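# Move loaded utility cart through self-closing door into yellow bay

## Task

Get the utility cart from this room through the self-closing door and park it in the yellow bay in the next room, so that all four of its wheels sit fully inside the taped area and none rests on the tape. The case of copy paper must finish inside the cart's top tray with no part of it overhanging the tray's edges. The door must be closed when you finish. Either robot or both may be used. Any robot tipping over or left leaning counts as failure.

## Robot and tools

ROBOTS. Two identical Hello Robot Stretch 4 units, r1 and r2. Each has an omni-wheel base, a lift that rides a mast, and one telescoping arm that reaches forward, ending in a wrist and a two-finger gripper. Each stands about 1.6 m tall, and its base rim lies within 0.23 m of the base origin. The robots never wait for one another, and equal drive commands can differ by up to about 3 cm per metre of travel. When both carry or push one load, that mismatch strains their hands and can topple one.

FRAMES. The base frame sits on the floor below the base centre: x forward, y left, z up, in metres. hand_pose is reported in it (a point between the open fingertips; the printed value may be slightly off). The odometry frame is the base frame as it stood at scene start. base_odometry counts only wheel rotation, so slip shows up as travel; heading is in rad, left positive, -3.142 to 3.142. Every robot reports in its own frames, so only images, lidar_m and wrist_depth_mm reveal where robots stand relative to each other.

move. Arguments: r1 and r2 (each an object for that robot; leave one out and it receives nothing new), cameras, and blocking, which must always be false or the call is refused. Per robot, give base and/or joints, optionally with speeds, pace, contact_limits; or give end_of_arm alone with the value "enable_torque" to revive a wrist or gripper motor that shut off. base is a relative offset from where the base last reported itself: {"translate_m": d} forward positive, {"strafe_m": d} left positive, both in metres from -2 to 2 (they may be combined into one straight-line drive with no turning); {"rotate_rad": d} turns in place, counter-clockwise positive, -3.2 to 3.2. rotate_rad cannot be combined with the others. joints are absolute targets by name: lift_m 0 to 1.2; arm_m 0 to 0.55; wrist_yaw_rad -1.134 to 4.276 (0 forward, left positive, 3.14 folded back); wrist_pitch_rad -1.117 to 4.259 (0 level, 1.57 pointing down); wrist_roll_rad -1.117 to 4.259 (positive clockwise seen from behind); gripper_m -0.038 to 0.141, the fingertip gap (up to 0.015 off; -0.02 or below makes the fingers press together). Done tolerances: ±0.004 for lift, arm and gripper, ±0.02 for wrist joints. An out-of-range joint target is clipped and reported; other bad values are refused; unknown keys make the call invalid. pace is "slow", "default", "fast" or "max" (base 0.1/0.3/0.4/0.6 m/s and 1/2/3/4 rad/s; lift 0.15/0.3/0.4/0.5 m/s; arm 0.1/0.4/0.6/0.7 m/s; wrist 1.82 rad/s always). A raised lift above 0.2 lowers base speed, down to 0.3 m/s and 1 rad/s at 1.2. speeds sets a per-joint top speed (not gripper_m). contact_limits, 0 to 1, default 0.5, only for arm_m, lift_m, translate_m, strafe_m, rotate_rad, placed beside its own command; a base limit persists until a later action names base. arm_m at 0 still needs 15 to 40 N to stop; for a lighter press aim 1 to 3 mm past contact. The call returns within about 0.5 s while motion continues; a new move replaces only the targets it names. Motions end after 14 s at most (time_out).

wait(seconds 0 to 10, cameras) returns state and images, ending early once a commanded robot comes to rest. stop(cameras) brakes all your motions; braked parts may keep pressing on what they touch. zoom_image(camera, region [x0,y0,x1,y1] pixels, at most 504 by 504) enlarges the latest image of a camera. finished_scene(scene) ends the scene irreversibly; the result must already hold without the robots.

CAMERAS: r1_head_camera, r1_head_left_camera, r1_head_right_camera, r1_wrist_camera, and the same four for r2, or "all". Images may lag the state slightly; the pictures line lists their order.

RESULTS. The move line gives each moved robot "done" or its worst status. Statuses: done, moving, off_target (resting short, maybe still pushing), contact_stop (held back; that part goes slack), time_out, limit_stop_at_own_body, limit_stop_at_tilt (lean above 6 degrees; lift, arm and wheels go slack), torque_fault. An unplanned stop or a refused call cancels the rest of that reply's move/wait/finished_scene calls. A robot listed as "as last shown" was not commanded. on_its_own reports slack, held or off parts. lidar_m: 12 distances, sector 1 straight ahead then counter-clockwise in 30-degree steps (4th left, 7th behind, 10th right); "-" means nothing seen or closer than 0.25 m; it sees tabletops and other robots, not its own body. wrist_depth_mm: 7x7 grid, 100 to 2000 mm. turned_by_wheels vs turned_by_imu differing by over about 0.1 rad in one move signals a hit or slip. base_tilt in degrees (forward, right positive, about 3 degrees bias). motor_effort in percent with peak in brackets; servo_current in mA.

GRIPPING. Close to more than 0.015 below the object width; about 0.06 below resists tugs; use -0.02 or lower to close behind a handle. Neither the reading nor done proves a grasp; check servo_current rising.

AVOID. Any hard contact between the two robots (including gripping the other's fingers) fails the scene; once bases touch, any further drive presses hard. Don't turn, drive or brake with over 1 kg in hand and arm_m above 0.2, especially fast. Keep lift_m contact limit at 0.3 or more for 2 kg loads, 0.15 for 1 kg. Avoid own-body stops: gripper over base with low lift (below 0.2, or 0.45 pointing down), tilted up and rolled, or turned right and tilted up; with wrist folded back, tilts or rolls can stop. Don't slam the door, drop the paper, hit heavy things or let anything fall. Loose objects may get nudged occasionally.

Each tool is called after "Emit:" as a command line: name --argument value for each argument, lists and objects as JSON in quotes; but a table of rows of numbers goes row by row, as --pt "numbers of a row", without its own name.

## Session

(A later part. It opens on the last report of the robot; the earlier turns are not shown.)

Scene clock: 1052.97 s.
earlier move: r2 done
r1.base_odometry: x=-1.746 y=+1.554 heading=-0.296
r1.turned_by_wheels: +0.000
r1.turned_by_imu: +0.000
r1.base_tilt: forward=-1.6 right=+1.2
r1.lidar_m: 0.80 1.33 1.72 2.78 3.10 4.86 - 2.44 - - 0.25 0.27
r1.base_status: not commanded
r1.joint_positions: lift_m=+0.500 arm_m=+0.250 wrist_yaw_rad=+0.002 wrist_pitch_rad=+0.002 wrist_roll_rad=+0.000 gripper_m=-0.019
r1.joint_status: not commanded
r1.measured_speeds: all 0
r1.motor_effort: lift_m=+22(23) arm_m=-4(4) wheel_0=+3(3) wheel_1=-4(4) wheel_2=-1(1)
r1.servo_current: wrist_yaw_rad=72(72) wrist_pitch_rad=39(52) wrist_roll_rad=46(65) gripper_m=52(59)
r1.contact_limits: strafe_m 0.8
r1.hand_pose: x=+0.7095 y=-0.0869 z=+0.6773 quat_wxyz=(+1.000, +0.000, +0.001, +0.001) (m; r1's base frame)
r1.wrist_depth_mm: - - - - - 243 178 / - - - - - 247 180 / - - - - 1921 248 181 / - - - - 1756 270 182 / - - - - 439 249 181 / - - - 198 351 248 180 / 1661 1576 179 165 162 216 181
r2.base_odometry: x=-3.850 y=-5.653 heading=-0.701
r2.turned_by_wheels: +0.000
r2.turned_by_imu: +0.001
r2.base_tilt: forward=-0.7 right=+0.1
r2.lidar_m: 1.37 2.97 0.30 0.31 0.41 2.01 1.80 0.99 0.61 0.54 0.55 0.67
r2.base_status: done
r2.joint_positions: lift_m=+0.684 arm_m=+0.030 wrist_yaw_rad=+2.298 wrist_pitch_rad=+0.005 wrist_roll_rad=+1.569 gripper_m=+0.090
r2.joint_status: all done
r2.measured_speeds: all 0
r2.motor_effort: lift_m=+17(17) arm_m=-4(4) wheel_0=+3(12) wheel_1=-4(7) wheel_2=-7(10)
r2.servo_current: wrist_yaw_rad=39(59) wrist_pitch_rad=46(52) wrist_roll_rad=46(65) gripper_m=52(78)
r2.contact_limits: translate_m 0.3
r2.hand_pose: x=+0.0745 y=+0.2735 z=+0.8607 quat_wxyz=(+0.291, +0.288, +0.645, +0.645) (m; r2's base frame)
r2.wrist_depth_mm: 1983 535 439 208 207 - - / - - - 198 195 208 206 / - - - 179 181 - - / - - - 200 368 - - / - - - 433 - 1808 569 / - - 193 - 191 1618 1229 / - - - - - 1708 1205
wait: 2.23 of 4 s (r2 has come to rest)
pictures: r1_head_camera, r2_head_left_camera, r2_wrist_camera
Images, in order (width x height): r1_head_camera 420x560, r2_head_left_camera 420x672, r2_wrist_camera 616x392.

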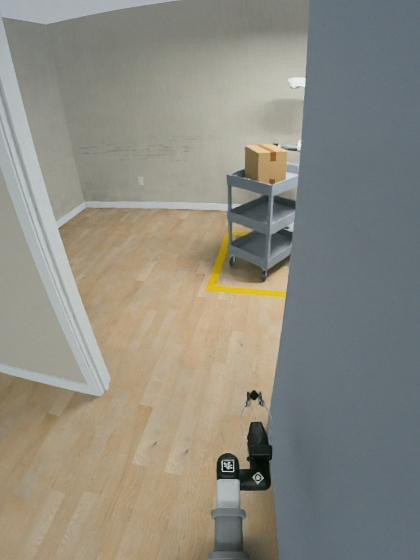

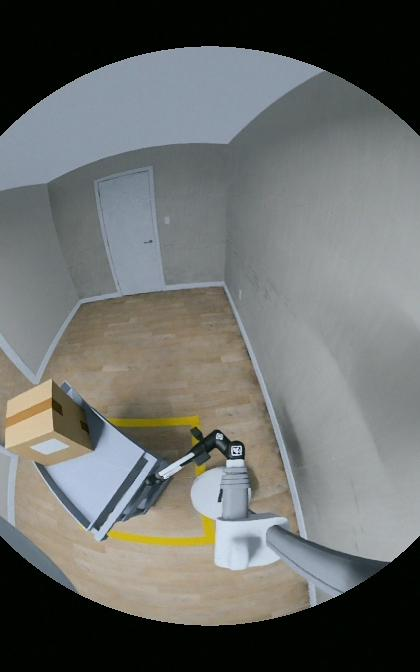

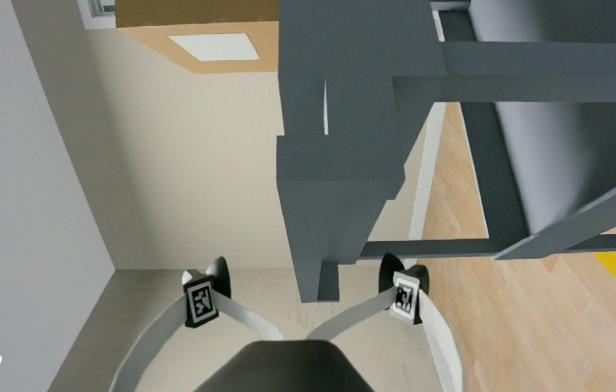

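Emit:
move --r2 '{"base":{"translate_m":0.1,"strafe_m":-0.13},"pace":"slow","contact_limits":{"translate_m":0.3}}' --blocking false --cameras '[]'

Emit:
wait --seconds 4 --cameras '["r2_head_left_camera","r2_wrist_camera"]'

Emit:
zoom_image --camera "r2_head_left_camera" --region '[0, 360, 260, 600]'

Scene clock: 1061.67 s.
move: r2 moving
r1: as last shown
r1.turned_by_imu: -0.001
r1.lidar_m: 0.80 1.34 1.72 2.77 3.10 4.87 - 2.47 - - 0.25 0.27
r1.motor_effort: lift_m=+22(23) arm_m=-4(4) wheel_0=+3(3) wheel_1=-3(4) wheel_2=-1(1)
r1.servo_current: wrist_yaw_rad=59(65) wrist_pitch_rad=39(46) wrist_roll_rad=59(65) gripper_m=46(59)
r1.contact_limits: strafe_m 0.8
r1.wrist_depth_mm: - - - - - 245 178 / - - - - - 247 180 / - - - - 1921 248 180 / - - - - 1808 268 181 / - - - - 442 249 181 / - - - 198 353 249 181 / 1661 1576 179 165 162 216 181
r2.base_odometry: x=-3.850 y=-5.666 heading=-0.702
r2.turned_by_wheels: +0.000
r2.turned_by_imu: +0.001
r2.base_tilt: forward=-0.7 right=+0.1
r2.lidar_m: 1.32 2.95 0.32 0.31 0.41 2.02 1.81 1.00 0.60 0.52 0.51 0.67
r2.base_status: translate_m moving; strafe_m moving
r2.joint_positions: lift_m=+0.684 arm_m=+0.030 wrist_yaw_rad=+2.298 wrist_pitch_rad=+0.005 wrist_roll_rad=+1.569 gripper_m=+0.090
r2.joint_status: not commanded
r2.measured_speeds: translate_m=+0.029 strafe_m=-0.040 rotate_rad=-0.003 lift_m=+0.000 arm_m=+0.000 wrist_yaw_rad=+0.000 wrist_pitch_rad=+0.000 wrist_roll_rad=+0.000
r2.motor_effort: lift_m=+17(17) arm_m=-4(4) wheel_0=+0(9) wheel_1=-6(6) wheel_2=-7(9)
r2.servo_current: wrist_yaw_rad=46(52) wrist_pitch_rad=39(46) wrist_roll_rad=39(59) gripper_m=52(59)
r2.contact_limits: translate_m 0.3
r2.hand_pose: x=+0.0745 y=+0.2735 z=+0.8607 quat_wxyz=(+0.291, +0.288, +0.645, +0.645) (m; r2's base frame)
r2.wrist_depth_mm: - 530 439 224 220 - - / - - - 210 207 216 216 / - - - 193 189 - - / - - - 200 382 - - / - - - 554 - 1756 1078 / - - 194 - 191 1661 1229 / - - - - - 1756 1182
pictures: none
No camera images: "cameras" was empty.

Scene clock: 1064.07 s.
earlier move: r2 done
r1.base_odometry: x=-1.746 y=+1.554 heading=-0.296
r1.turned_by_wheels: +0.000
r1.turned_by_imu: +0.000
r1.base_tilt: forward=-1.6 right=+1.3
r1.lidar_m: 0.82 1.32 1.73 2.79 3.11 4.86 - 2.49 - - 0.25 0.27
r1.base_status: not commanded
r1.joint_positions: lift_m=+0.500 arm_m=+0.250 wrist_yaw_rad=+0.002 wrist_pitch_rad=+0.002 wrist_roll_rad=+0.000 gripper_m=-0.019
r1.joint_status: not commanded
r1.measured_speeds: all 0
r1.motor_effort: lift_m=+23(23) arm_m=-4(4) wheel_0=+3(4) wheel_1=-3(4) wheel_2=-1(1)
r1.servo_current: wrist_yaw_rad=59(72) wrist_pitch_rad=46(52) wrist_roll_rad=39(65) gripper_m=52(59)
r1.contact_limits: strafe_m 0.8
r1.hand_pose: x=+0.7095 y=-0.0869 z=+0.6773 quat_wxyz=(+1.000, +0.000, +0.001, +0.001) (m; r1's base frame)
r1.wrist_depth_mm: - - - - - 245 178 / - - - - - 247 179 / - - - - 1921 247 181 / - - - - 1808 267 181 / - - - - 439 249 181 / - - - 198 351 249 181 / 1661 1661 179 165 162 215 180
r2.base_odometry: x=-3.857 y=-5.817 heading=-0.702
r2.turned_by_wheels: +0.000
r2.turned_by_imu: +0.000
r2.base_tilt: forward=-0.7 right=+0.0
r2.lidar_m: 1.04 2.88 0.71 0.41 0.49 2.08 1.87 0.73 0.43 0.39 0.39 0.51
r2.base_status: done
r2.joint_positions: lift_m=+0.684 arm_m=+0.030 wrist_yaw_rad=+2.298 wrist_pitch_rad=+0.005 wrist_roll_rad=+1.569 gripper_m=+0.090
r2.joint_status: not commanded
r2.measured_speeds: all 0
r2.motor_effort: lift_m=+17(17) arm_m=-4(4) wheel_0=+4(12) wheel_1=-6(8) wheel_2=-6(10)
r2.servo_current: wrist_yaw_rad=26(59) wrist_pitch_rad=52(52) wrist_roll_rad=46(59) gripper_m=52(59)
r2.contact_limits: translate_m 0.3
r2.hand_pose: x=+0.0745 y=+0.2735 z=+0.8607 quat_wxyz=(+0.291, +0.288, +0.645, +0.645) (m; r2's base frame)
r2.wrist_depth_mm: - - 574 407 - - - / - - 820 375 370 370 - / - - - 355 - - 424 / - - - 580 - 647 554 / - - - - - 1756 1205 / - - 193 - 192 1618 1205 / - - - - - 1756 1205
wait: 2.40 of 4 s (r2 has come to rest)
pictures: r2_head_left_camera, r2_wrist_camera
Images, in order (width x height): r2_head_left_camera 420x672, r2_wrist_camera 616x392.

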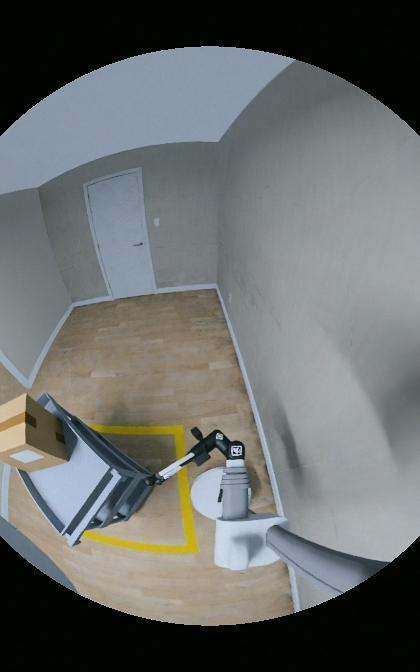

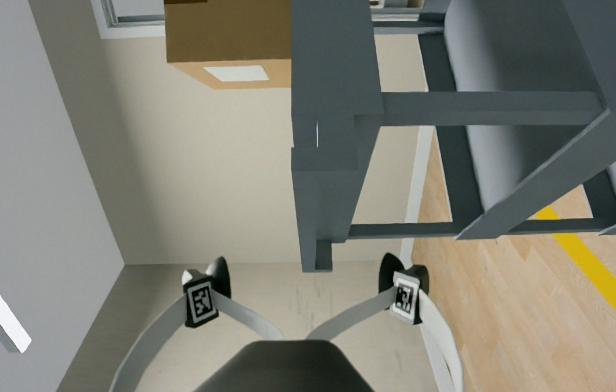

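Scaled by 1.938 from the camera's 420x672 image, which has a finer 600x960 frame.

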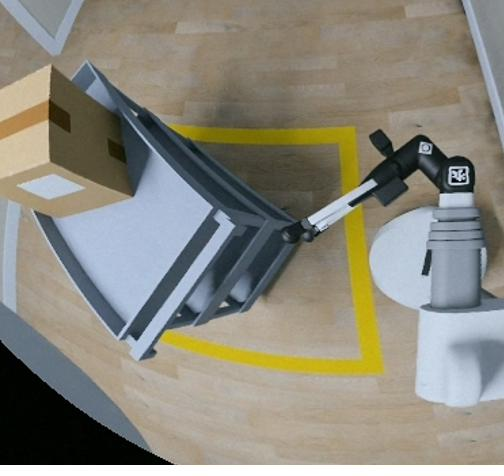

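Emit:
move --r1 '{"joints":{"arm_m":0.0},"pace":"slow"}' --blocking false --cameras '["r1_head_camera","r2_head_camera","r2_head_left_camera","r1_head_right_camera"]'

Emit:
wait --seconds 3 --cameras '["r1_head_camera","r2_head_left_camera","r1_head_right_camera","r2_head_camera"]'

Scene clock: 1091.33 s.
move: r1 moving
r1.base_odometry: x=-1.746 y=+1.554 heading=-0.296
r1.turned_by_wheels: +0.000
r1.turned_by_imu: -0.002
r1.base_tilt: forward=-1.6 right=+1.3
r1.lidar_m: 0.82 1.35 1.75 2.77 3.12 4.84 - 2.46 - - 0.25 0.26
r1.base_status: not commanded
r1.joint_positions: lift_m=+0.500 arm_m=+0.237 wrist_yaw_rad=+0.002 wrist_pitch_rad=+0.002 wrist_roll_rad=+0.000 gripper_m=-0.019
r1.joint_status: arm_m moving
r1.measured_speeds: translate_m=+0.000 strafe_m=+0.000 rotate_rad=+0.000 lift_m=+0.000 arm_m=-0.049 wrist_yaw_rad=+0.000 wrist_pitch_rad=+0.000 wrist_roll_rad=+0.000
r1.motor_effort: lift_m=+23(23) arm_m=-4(7) wheel_0=+3(3) wheel_1=-3(4) wheel_2=-1(1)
r1.servo_current: wrist_yaw_rad=52(65) wrist_pitch_rad=39(52) wrist_roll_rad=39(59) gripper_m=52(59)
r1.contact_limits: strafe_m 0.8
r1.hand_pose: x=+0.6969 y=-0.0869 z=+0.6773 quat_wxyz=(+1.000, +0.000, +0.001, +0.001) (m; r1's base frame)
r1.wrist_depth_mm: - - - - - 246 179 / - - - - - 247 180 / - - - - 1983 248 181 / - - - - 1808 268 181 / - - - - 442 251 182 / - - - 198 353 251 182 / 1708 1661 179 165 154 216 181
r2: as last shown
r2.turned_by_imu: +0.004
r2.base_tilt: forward=-0.6 right=+0.1
r2.lidar_m: 0.99 2.90 0.74 0.39 0.49 2.11 1.87 0.75 0.45 0.40 0.39 0.51
r2.motor_effort: lift_m=+17(17) arm_m=-3(4) wheel_0=+5(5) wheel_1=-5(6) wheel_2=-6(6)
r2.servo_current: wrist_yaw_rad=59(59) wrist_pitch_rad=39(52) wrist_roll_rad=39(52) gripper_m=46(59)
r2.contact_limits: translate_m 0.3
r2.wrist_depth_mm: - - 569 407 - - - / - - 831 375 368 370 - / - - - 353 - - 427 / - - - 580 - 654 554 / - - - - - 1756 1205 / - - 193 - 191 1661 1205 / - - - - - 1756 1205
pictures: r1_head_camera, r1_head_right_camera, r2_head_camera, r2_head_left_camera
Images, in order (width x height): r1_head_camera 420x560, r1_head_right_camera 420x672, r2_head_camera 420x560, r2_head_left_camera 420x672.

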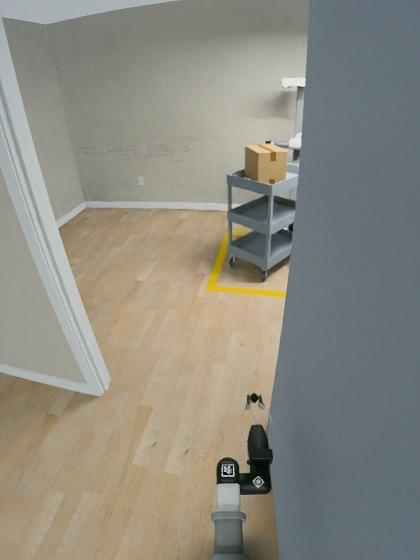

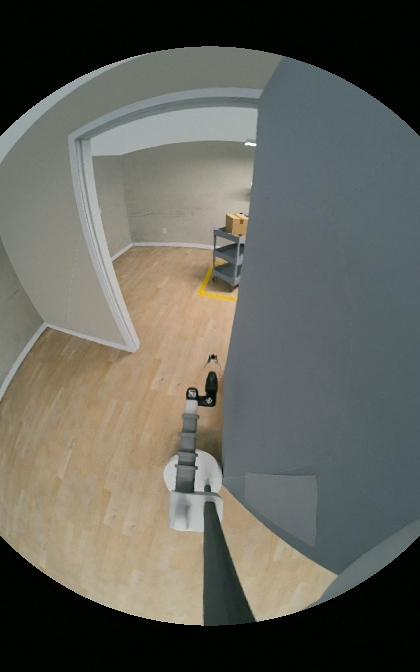

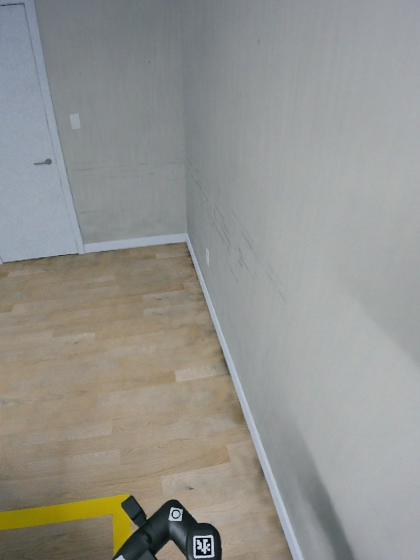

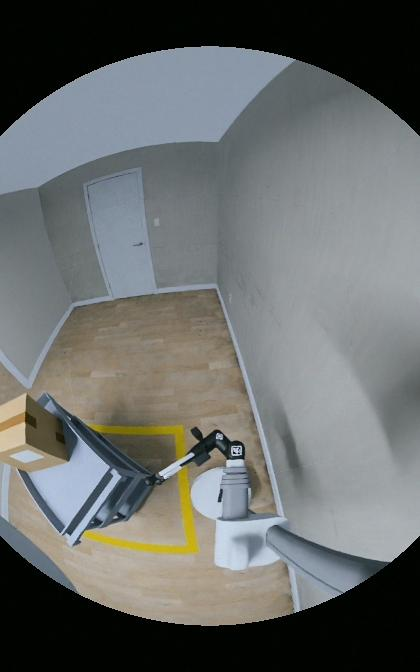

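Scene clock: 1094.33 s.
earlier move: r1 moving
r1.base_odometry: x=-1.746 y=+1.554 heading=-0.296
r1.turned_by_wheels: +0.000
r1.turned_by_imu: +0.000
r1.base_tilt: forward=-1.6 right=+1.3
r1.lidar_m: 0.80 1.35 1.73 2.78 3.10 4.83 - 2.47 - - 0.25 0.27
r1.base_status: not commanded
r1.joint_positions: lift_m=+0.500 arm_m=+0.000 wrist_yaw_rad=+0.002 wrist_pitch_rad=+0.002 wrist_roll_rad=+0.000 gripper_m=-0.019
r1.joint_status: arm_m moving
r1.measured_speeds: translate_m=+0.000 strafe_m=+0.000 rotate_rad=+0.000 lift_m=+0.000 arm_m=-0.001 wrist_yaw_rad=+0.000 wrist_pitch_rad=+0.000 wrist_roll_rad=+0.000
r1.motor_effort: lift_m=+23(23) arm_m=-5(8) wheel_0=+2(4) wheel_1=-4(4) wheel_2=-1(1)
r1.servo_current: wrist_yaw_rad=46(85) wrist_pitch_rad=33(52) wrist_roll_rad=46(65) gripper_m=52(59)
r1.contact_limits: strafe_m 0.8
r1.hand_pose: x=+0.4596 y=-0.0869 z=+0.6773 quat_wxyz=(+1.000, +0.000, +0.001, +0.001) (m; r1's base frame)
r1.wrist_depth_mm: - - - - 512 251 181 / - - - - 525 251 181 / - - - - 530 254 183 / - - - - 535 255 183 / - - - - 535 255 184 / - - - 198 366 254 183 / 1576 1618 179 183 162 220 182
r2.base_odometry: x=-3.857 y=-5.817 heading=-0.702
r2.turned_by_wheels: +0.000
r2.turned_by_imu: +0.000
r2.base_tilt: forward=-0.7 right=+0.1
r2.lidar_m: 0.98 2.90 0.70 0.38 0.50 2.09 1.87 0.72 0.45 0.39 0.39 0.50
r2.base_status: not commanded
r2.joint_positions: lift_m=+0.684 arm_m=+0.030 wrist_yaw_rad=+2.298 wrist_pitch_rad=+0.005 wrist_roll_rad=+1.569 gripper_m=+0.090
r2.joint_status: not commanded
r2.measured_speeds: all 0
r2.motor_effort: lift_m=+17(17) arm_m=-3(4) wheel_0=+5(5) wheel_1=-5(6) wheel_2=-6(6)
r2.servo_current: wrist_yaw_rad=52(59) wrist_pitch_rad=46(52) wrist_roll_rad=46(59) gripper_m=52(59)
r2.contact_limits: translate_m 0.3
r2.hand_pose: x=+0.0745 y=+0.2735 z=+0.8607 quat_wxyz=(+0.291, +0.288, +0.645, +0.645) (m; r2's base frame)
r2.wrist_depth_mm: - - 569 407 - - - / - - 809 375 370 370 - / - - - 353 - - 427 / - - - 580 - 647 559 / - - - - - 1756 1205 / - - 193 - 191 1618 1182 / - - - - - 1808 1205
wait: 3.00 s; no rest
pictures: r1_head_camera, r1_head_right_camera, r2_head_camera, r2_head_left_camera
Images, in order (width x height): r1_head_camera 420x560, r1_head_right_camera 420x672, r2_head_camera 420x560, r2_head_left_camera 420x672.

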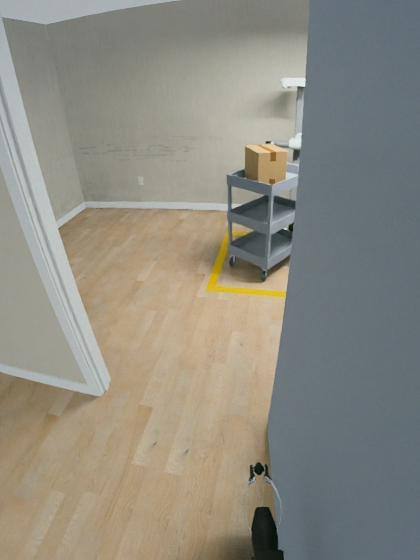

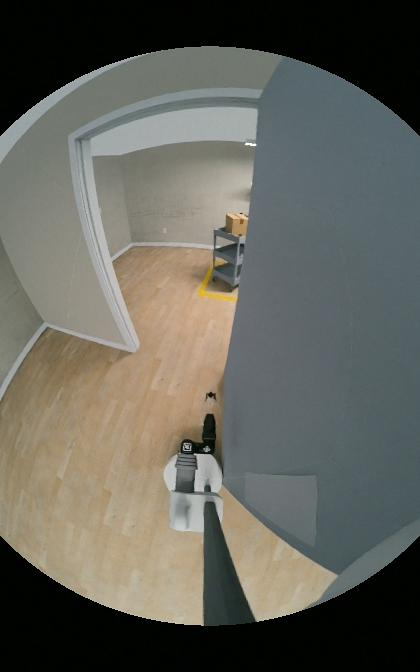

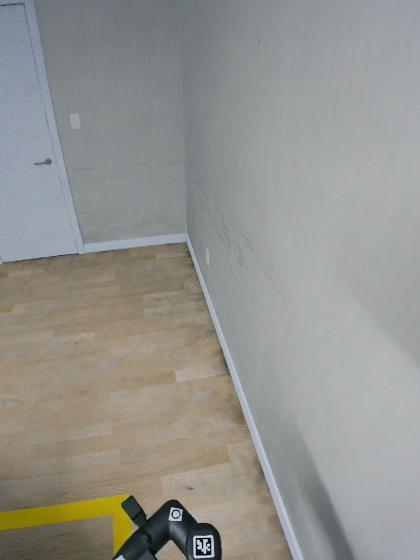

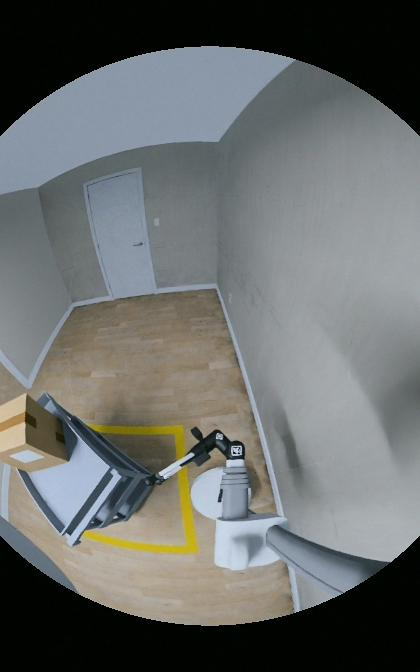

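Emit:
zoom_image --camera "r2_head_left_camera" --region '[30, 410, 210, 570]'

Emit:
move --r1 '{"base":{"strafe_m":0.5,"translate_m":-0.75},"pace":"default","contact_limits":{"translate_m":0.6}}' --blocking false --cameras '[]'

Emit:
wait --seconds 4 --cameras '["r1_head_camera","r2_head_left_camera"]'

Scaled by 2.800 from the camera's 420x672 image, which has a finer 600x960 frame.

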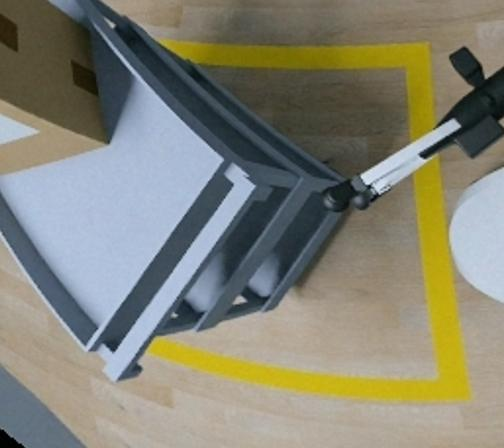

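Scene clock: 1100.03 s.
earlier move: r1 done
move: r1 moving
r1.base_odometry: x=-1.769 y=+1.580 heading=-0.296
r1.turned_by_wheels: +0.001
r1.turned_by_imu: +0.000
r1.base_tilt: forward=-1.6 right=+1.3
r1.lidar_m: 0.87 1.37 1.76 2.76 3.06 4.83 - 2.40 2.19 - 0.25 0.25
r1.base_status: translate_m moving; strafe_m moving
r1.joint_positions: lift_m=+0.500 arm_m=+0.000 wrist_yaw_rad=+0.002 wrist_pitch_rad=+0.002 wrist_roll_rad=+0.000 gripper_m=-0.019
r1.joint_status: all done
r1.measured_speeds: translate_m=-0.112 strafe_m=+0.077 rotate_rad=+0.010 lift_m=+0.000 arm_m=+0.000 wrist_yaw_rad=+0.000 wrist_pitch_rad=+0.000 wrist_roll_rad=+0.000
r1.motor_effort: lift_m=+23(23) arm_m=-5(5) wheel_0=-7(9) wheel_1=+1(5) wheel_2=+8(10)
r1.servo_current: wrist_yaw_rad=59(59) wrist_pitch_rad=39(46) wrist_roll_rad=52(59) gripper_m=52(59)
r1.contact_limits: translate_m 0.6
r1.hand_pose: x=+0.4596 y=-0.0869 z=+0.6773 quat_wxyz=(+1.000, +0.000, +0.001, +0.001) (m; r1's base frame)
r1.wrist_depth_mm: - - - - 500 271 192 / - - - - 508 271 193 / - - - - 512 274 195 / - - - - 517 273 195 / - - - - 521 276 195 / - - - 199 402 273 195 / 1618 1576 179 184 163 235 195
r2: as last shown
r2.turned_by_imu: +0.001
r2.base_tilt: forward=-0.6 right=+0.1
r2.lidar_m: 1.00 2.89 0.72 0.39 0.51 2.08 1.87 0.74 0.44 0.39 0.41 0.51
r2.motor_effort: lift_m=+17(17) arm_m=-3(4) wheel_0=+4(5) wheel_1=-6(6) wheel_2=-6(6)
r2.servo_current: wrist_yaw_rad=46(59) wrist_pitch_rad=39(52) wrist_roll_rad=39(52) gripper_m=52(52)
r2.contact_limits: translate_m 0.3
r2.wrist_depth_mm: - - 574 407 - - - / - - 831 375 370 370 - / - - - 353 - - 427 / - - - 574 - 647 554 / - - - - - 1808 1205 / - - 193 - 191 1618 1229 / - - - - - 1756 1229
pictures: none
No camera images: "cameras" was empty.

Scene clock: 1103.90 s.
earlier move: r1 done
r1.base_odometry: x=-2.318 y=+2.250 heading=-0.296
r1.turned_by_wheels: +0.000
r1.turned_by_imu: +0.002
r1.base_tilt: forward=-1.6 right=+1.2
r1.lidar_m: 1.16 2.00 2.45 2.41 2.71 4.00 3.99 2.81 2.31 2.31 2.18 1.56
r1.base_status: done
r1.joint_positions: lift_m=+0.500 arm_m=+0.000 wrist_yaw_rad=+0.003 wrist_pitch_rad=+0.002 wrist_roll_rad=+0.000 gripper_m=-0.019
r1.joint_status: all done
r1.measured_speeds: all 0
r1.motor_effort: lift_m=+22(23) arm_m=-4(5) wheel_0=-2(9) wheel_1=+3(6) wheel_2=+0(12)
r1.servo_current: wrist_yaw_rad=59(78) wrist_pitch_rad=33(52) wrist_roll_rad=46(65) gripper_m=46(59)
r1.contact_limits: translate_m 0.6
r1.hand_pose: x=+0.4596 y=-0.0866 z=+0.6773 quat_wxyz=(+1.000, +0.000, +0.001, +0.001) (m; r1's base frame)
r1.wrist_depth_mm: - - - - - - - / - - - - - - - / - - - - - - - / - - - - - 1464 - / - - - - - 1464 - / - - 183 198 170 - - / 1618 1397 163 147 144 - -
r2.base_odometry: x=-3.857 y=-5.817 heading=-0.702
r2.turned_by_wheels: +0.000
r2.turned_by_imu: +0.001
r2.base_tilt: forward=-0.7 right=+0.1
r2.lidar_m: 1.01 2.89 0.68 0.40 0.50 2.12 1.85 0.73 0.42 0.39 0.40 0.50
r2.base_status: not commanded
r2.joint_positions: lift_m=+0.684 arm_m=+0.030 wrist_yaw_rad=+2.298 wrist_pitch_rad=+0.005 wrist_roll_rad=+1.569 gripper_m=+0.090
r2.joint_status: not commanded
r2.measured_speeds: all 0
r2.motor_effort: lift_m=+17(17) arm_m=-4(4) wheel_0=+5(5) wheel_1=-5(6) wheel_2=-6(6)
r2.servo_current: wrist_yaw_rad=46(59) wrist_pitch_rad=46(52) wrist_roll_rad=52(65) gripper_m=52(59)
r2.contact_limits: translate_m 0.3
r2.hand_pose: x=+0.0745 y=+0.2735 z=+0.8607 quat_wxyz=(+0.291, +0.288, +0.645, +0.645) (m; r2's base frame)
r2.wrist_depth_mm: - - 580 404 - - - / - - 820 375 370 366 - / - - - 353 - - 427 / - - - 580 - 647 559 / - - - - - 1756 1205 / - - 193 - 191 1618 1229 / - - - - - 1756 1205
wait: 3.87 of 4 s (r1 has come to rest)
pictures: r1_head_camera, r2_head_left_camera
Images, in order (width x height): r1_head_camera 420x560, r2_head_left_camera 420x672.

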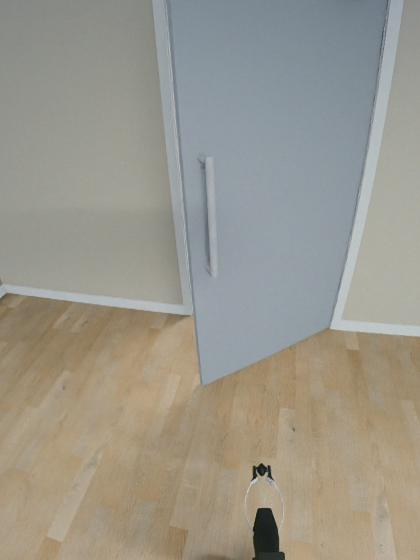

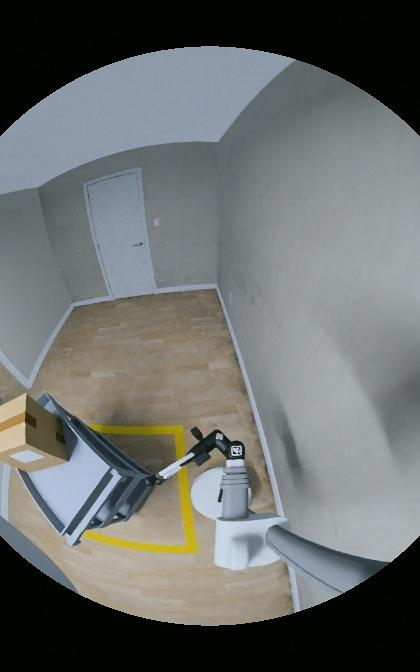

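Emit:
move --r2 '{"base":{"rotate_rad":0.9},"pace":"slow","contact_limits":{"rotate_rad":0.2}}' --blocking false --cameras '[]'

Emit:
wait --seconds 2.5 --cameras '["r1_head_camera","r2_head_camera","r2_head_left_camera"]'

Emit:
zoom_image --camera "r2_head_left_camera" --region '[100, 380, 320, 580]'

Scene clock: 1115.70 s.
move: r2 moving
r1: as last shown
r1.turned_by_imu: -0.001
r1.base_tilt: forward=-1.6 right=+1.3
r1.lidar_m: 1.79 1.99 2.43 2.41 2.73 4.02 3.99 2.81 2.29 2.31 2.20 1.81
r1.motor_effort: lift_m=+23(23) arm_m=-4(4) wheel_0=-2(2) wheel_1=+3(3) wheel_2=+0(0)
r1.servo_current: wrist_yaw_rad=39(85) wrist_pitch_rad=33(46) wrist_roll_rad=46(65) gripper_m=52(52)
r1.contact_limits: translate_m 0.6
r1.wrist_depth_mm: - - - - - - - / - - - - - - - / - - 1618 - - - - / - - - - - 1499 - / - - - - - 1499 - / - - 183 199 171 - - / 1618 1430 179 147 144 - -
r2.base_odometry: x=-3.857 y=-5.817 heading=-0.576
r2.turned_by_wheels: +0.126
r2.turned_by_imu: +0.124
r2.base_tilt: forward=-0.6 right=+0.1
r2.lidar_m: 1.37 2.91 0.39 0.41 0.59 1.98 1.88 0.65 0.42 0.40 0.41 0.54
r2.base_status: rotate_rad moving
r2.joint_positions: lift_m=+0.684 arm_m=+0.030 wrist_yaw_rad=+2.298 wrist_pitch_rad=+0.005 wrist_roll_rad=+1.569 gripper_m=+0.090
r2.joint_status: not commanded
r2.measured_speeds: translate_m=+0.000 strafe_m=-0.001 rotate_rad=+0.490 lift_m=+0.000 arm_m=+0.000 wrist_yaw_rad=+0.000 wrist_pitch_rad=+0.000 wrist_roll_rad=+0.000
r2.motor_effort: lift_m=+17(17) arm_m=-4(4) wheel_0=-5(9) wheel_1=-8(8) wheel_2=-9(9)
r2.servo_current: wrist_yaw_rad=52(52) wrist_pitch_rad=46(52) wrist_roll_rad=46(52) gripper_m=46(52)
r2.contact_limits: rotate_rad 0.2
r2.hand_pose: x=+0.0745 y=+0.2735 z=+0.8607 quat_wxyz=(+0.291, +0.288, +0.645, +0.645) (m; r2's base frame)
r2.wrist_depth_mm: - - 634 330 330 - - / - - - 315 324 325 325 / - - - 324 - - 484 / - - - 741 - 1618 1160 / - - - - - 1756 1205 / - - 193 - 191 1661 1229 / - - - - - 1808 1229
pictures: none
No camera images: "cameras" was empty.

Scene clock: 1117.40 s.
earlier move: r2 done
r1.base_odometry: x=-2.318 y=+2.250 heading=-0.296
r1.turned_by_wheels: +0.000
r1.turned_by_imu: +0.000
r1.base_tilt: forward=-1.6 right=+1.3
r1.lidar_m: 1.78 2.00 2.45 2.43 2.71 3.99 4.00 2.85 2.32 2.30 2.21 1.82
r1.base_status: not commanded
r1.joint_positions: lift_m=+0.500 arm_m=+0.000 wrist_yaw_rad=+0.003 wrist_pitch_rad=+0.002 wrist_roll_rad=+0.000 gripper_m=-0.019
r1.joint_status: not commanded
r1.measured_speeds: all 0
r1.motor_effort: lift_m=+22(23) arm_m=-4(4) wheel_0=-2(2) wheel_1=+3(3) wheel_2=+0(0)
r1.servo_current: wrist_yaw_rad=52(85) wrist_pitch_rad=52(52) wrist_roll_rad=59(65) gripper_m=46(59)
r1.contact_limits: translate_m 0.6
r1.hand_pose: x=+0.4596 y=-0.0866 z=+0.6773 quat_wxyz=(+1.000, +0.000, +0.001, +0.001) (m; r1's base frame)
r1.wrist_depth_mm: - - - - - - - / - - - - - - - / - - 1576 - - - - / - - - - - 1499 - / - - - - - 1464 - / - - 183 198 170 - - / 1618 1430 179 147 144 - -
r2.base_odometry: x=-3.857 y=-5.817 heading=+0.197
r2.turned_by_wheels: +0.773
r2.turned_by_imu: +0.753
r2.base_tilt: forward=-0.7 right=+0.0
r2.lidar_m: 2.91 0.38 0.44 2.27 1.91 0.95 0.49 0.40 0.40 0.44 0.77 2.89
r2.base_status: done
r2.joint_positions: lift_m=+0.684 arm_m=+0.030 wrist_yaw_rad=+2.298 wrist_pitch_rad=+0.005 wrist_roll_rad=+1.569 gripper_m=+0.090
r2.joint_status: not commanded
r2.measured_speeds: all 0
r2.motor_effort: lift_m=+17(17) arm_m=-4(4) wheel_0=-3(9) wheel_1=-5(9) wheel_2=-5(10)
r2.servo_current: wrist_yaw_rad=39(59) wrist_pitch_rad=46(52) wrist_roll_rad=46(59) gripper_m=52(59)
r2.contact_limits: rotate_rad 0.2
r2.hand_pose: x=+0.0745 y=+0.2735 z=+0.8607 quat_wxyz=(+0.291, +0.288, +0.645, +0.645) (m; r2's base frame)
r2.wrist_depth_mm: - - - - - 1708 1160 / - - - - - 1708 1160 / - - - - - 1756 1182 / - - - - - 1756 1205 / - - - - - 1708 1205 / - - 189 - 188 1618 1205 / - - - - - 1618 1205
wait: 1.70 of 2.5 s (r2 has come to rest)
pictures: r1_head_camera, r2_head_camera, r2_head_left_camera
Images, in order (width x height): r1_head_camera 420x560, r2_head_camera 420x560, r2_head_left_camera 420x672.

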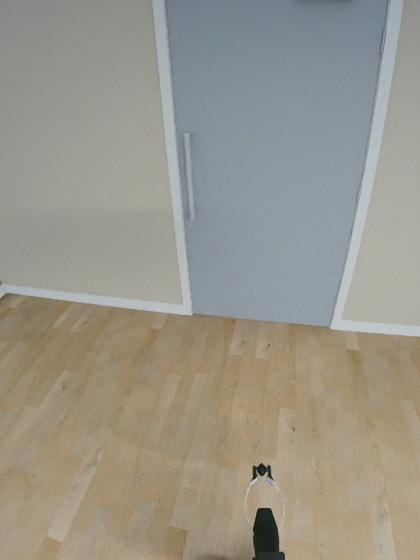

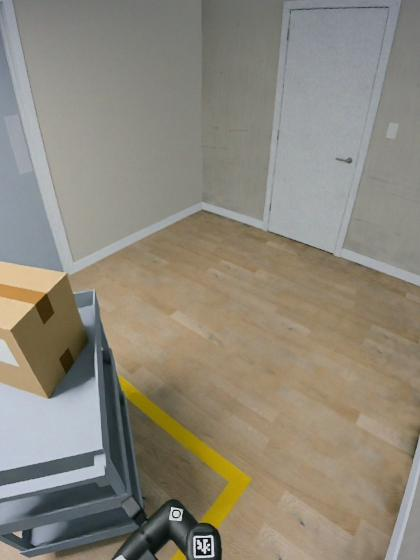

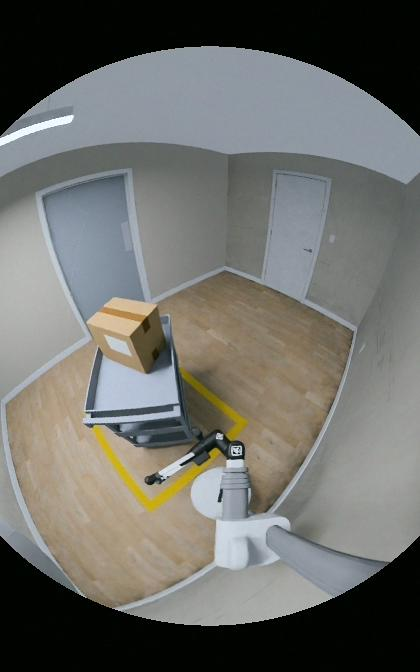

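Scaled by 2.291 from the camera's 420x672 image, which has a finer 600x960 frame.

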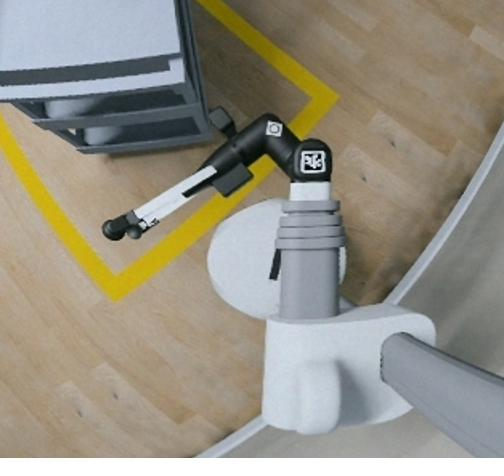

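Emit:
finished_scene --scene 1

The scene is finished: the task was done.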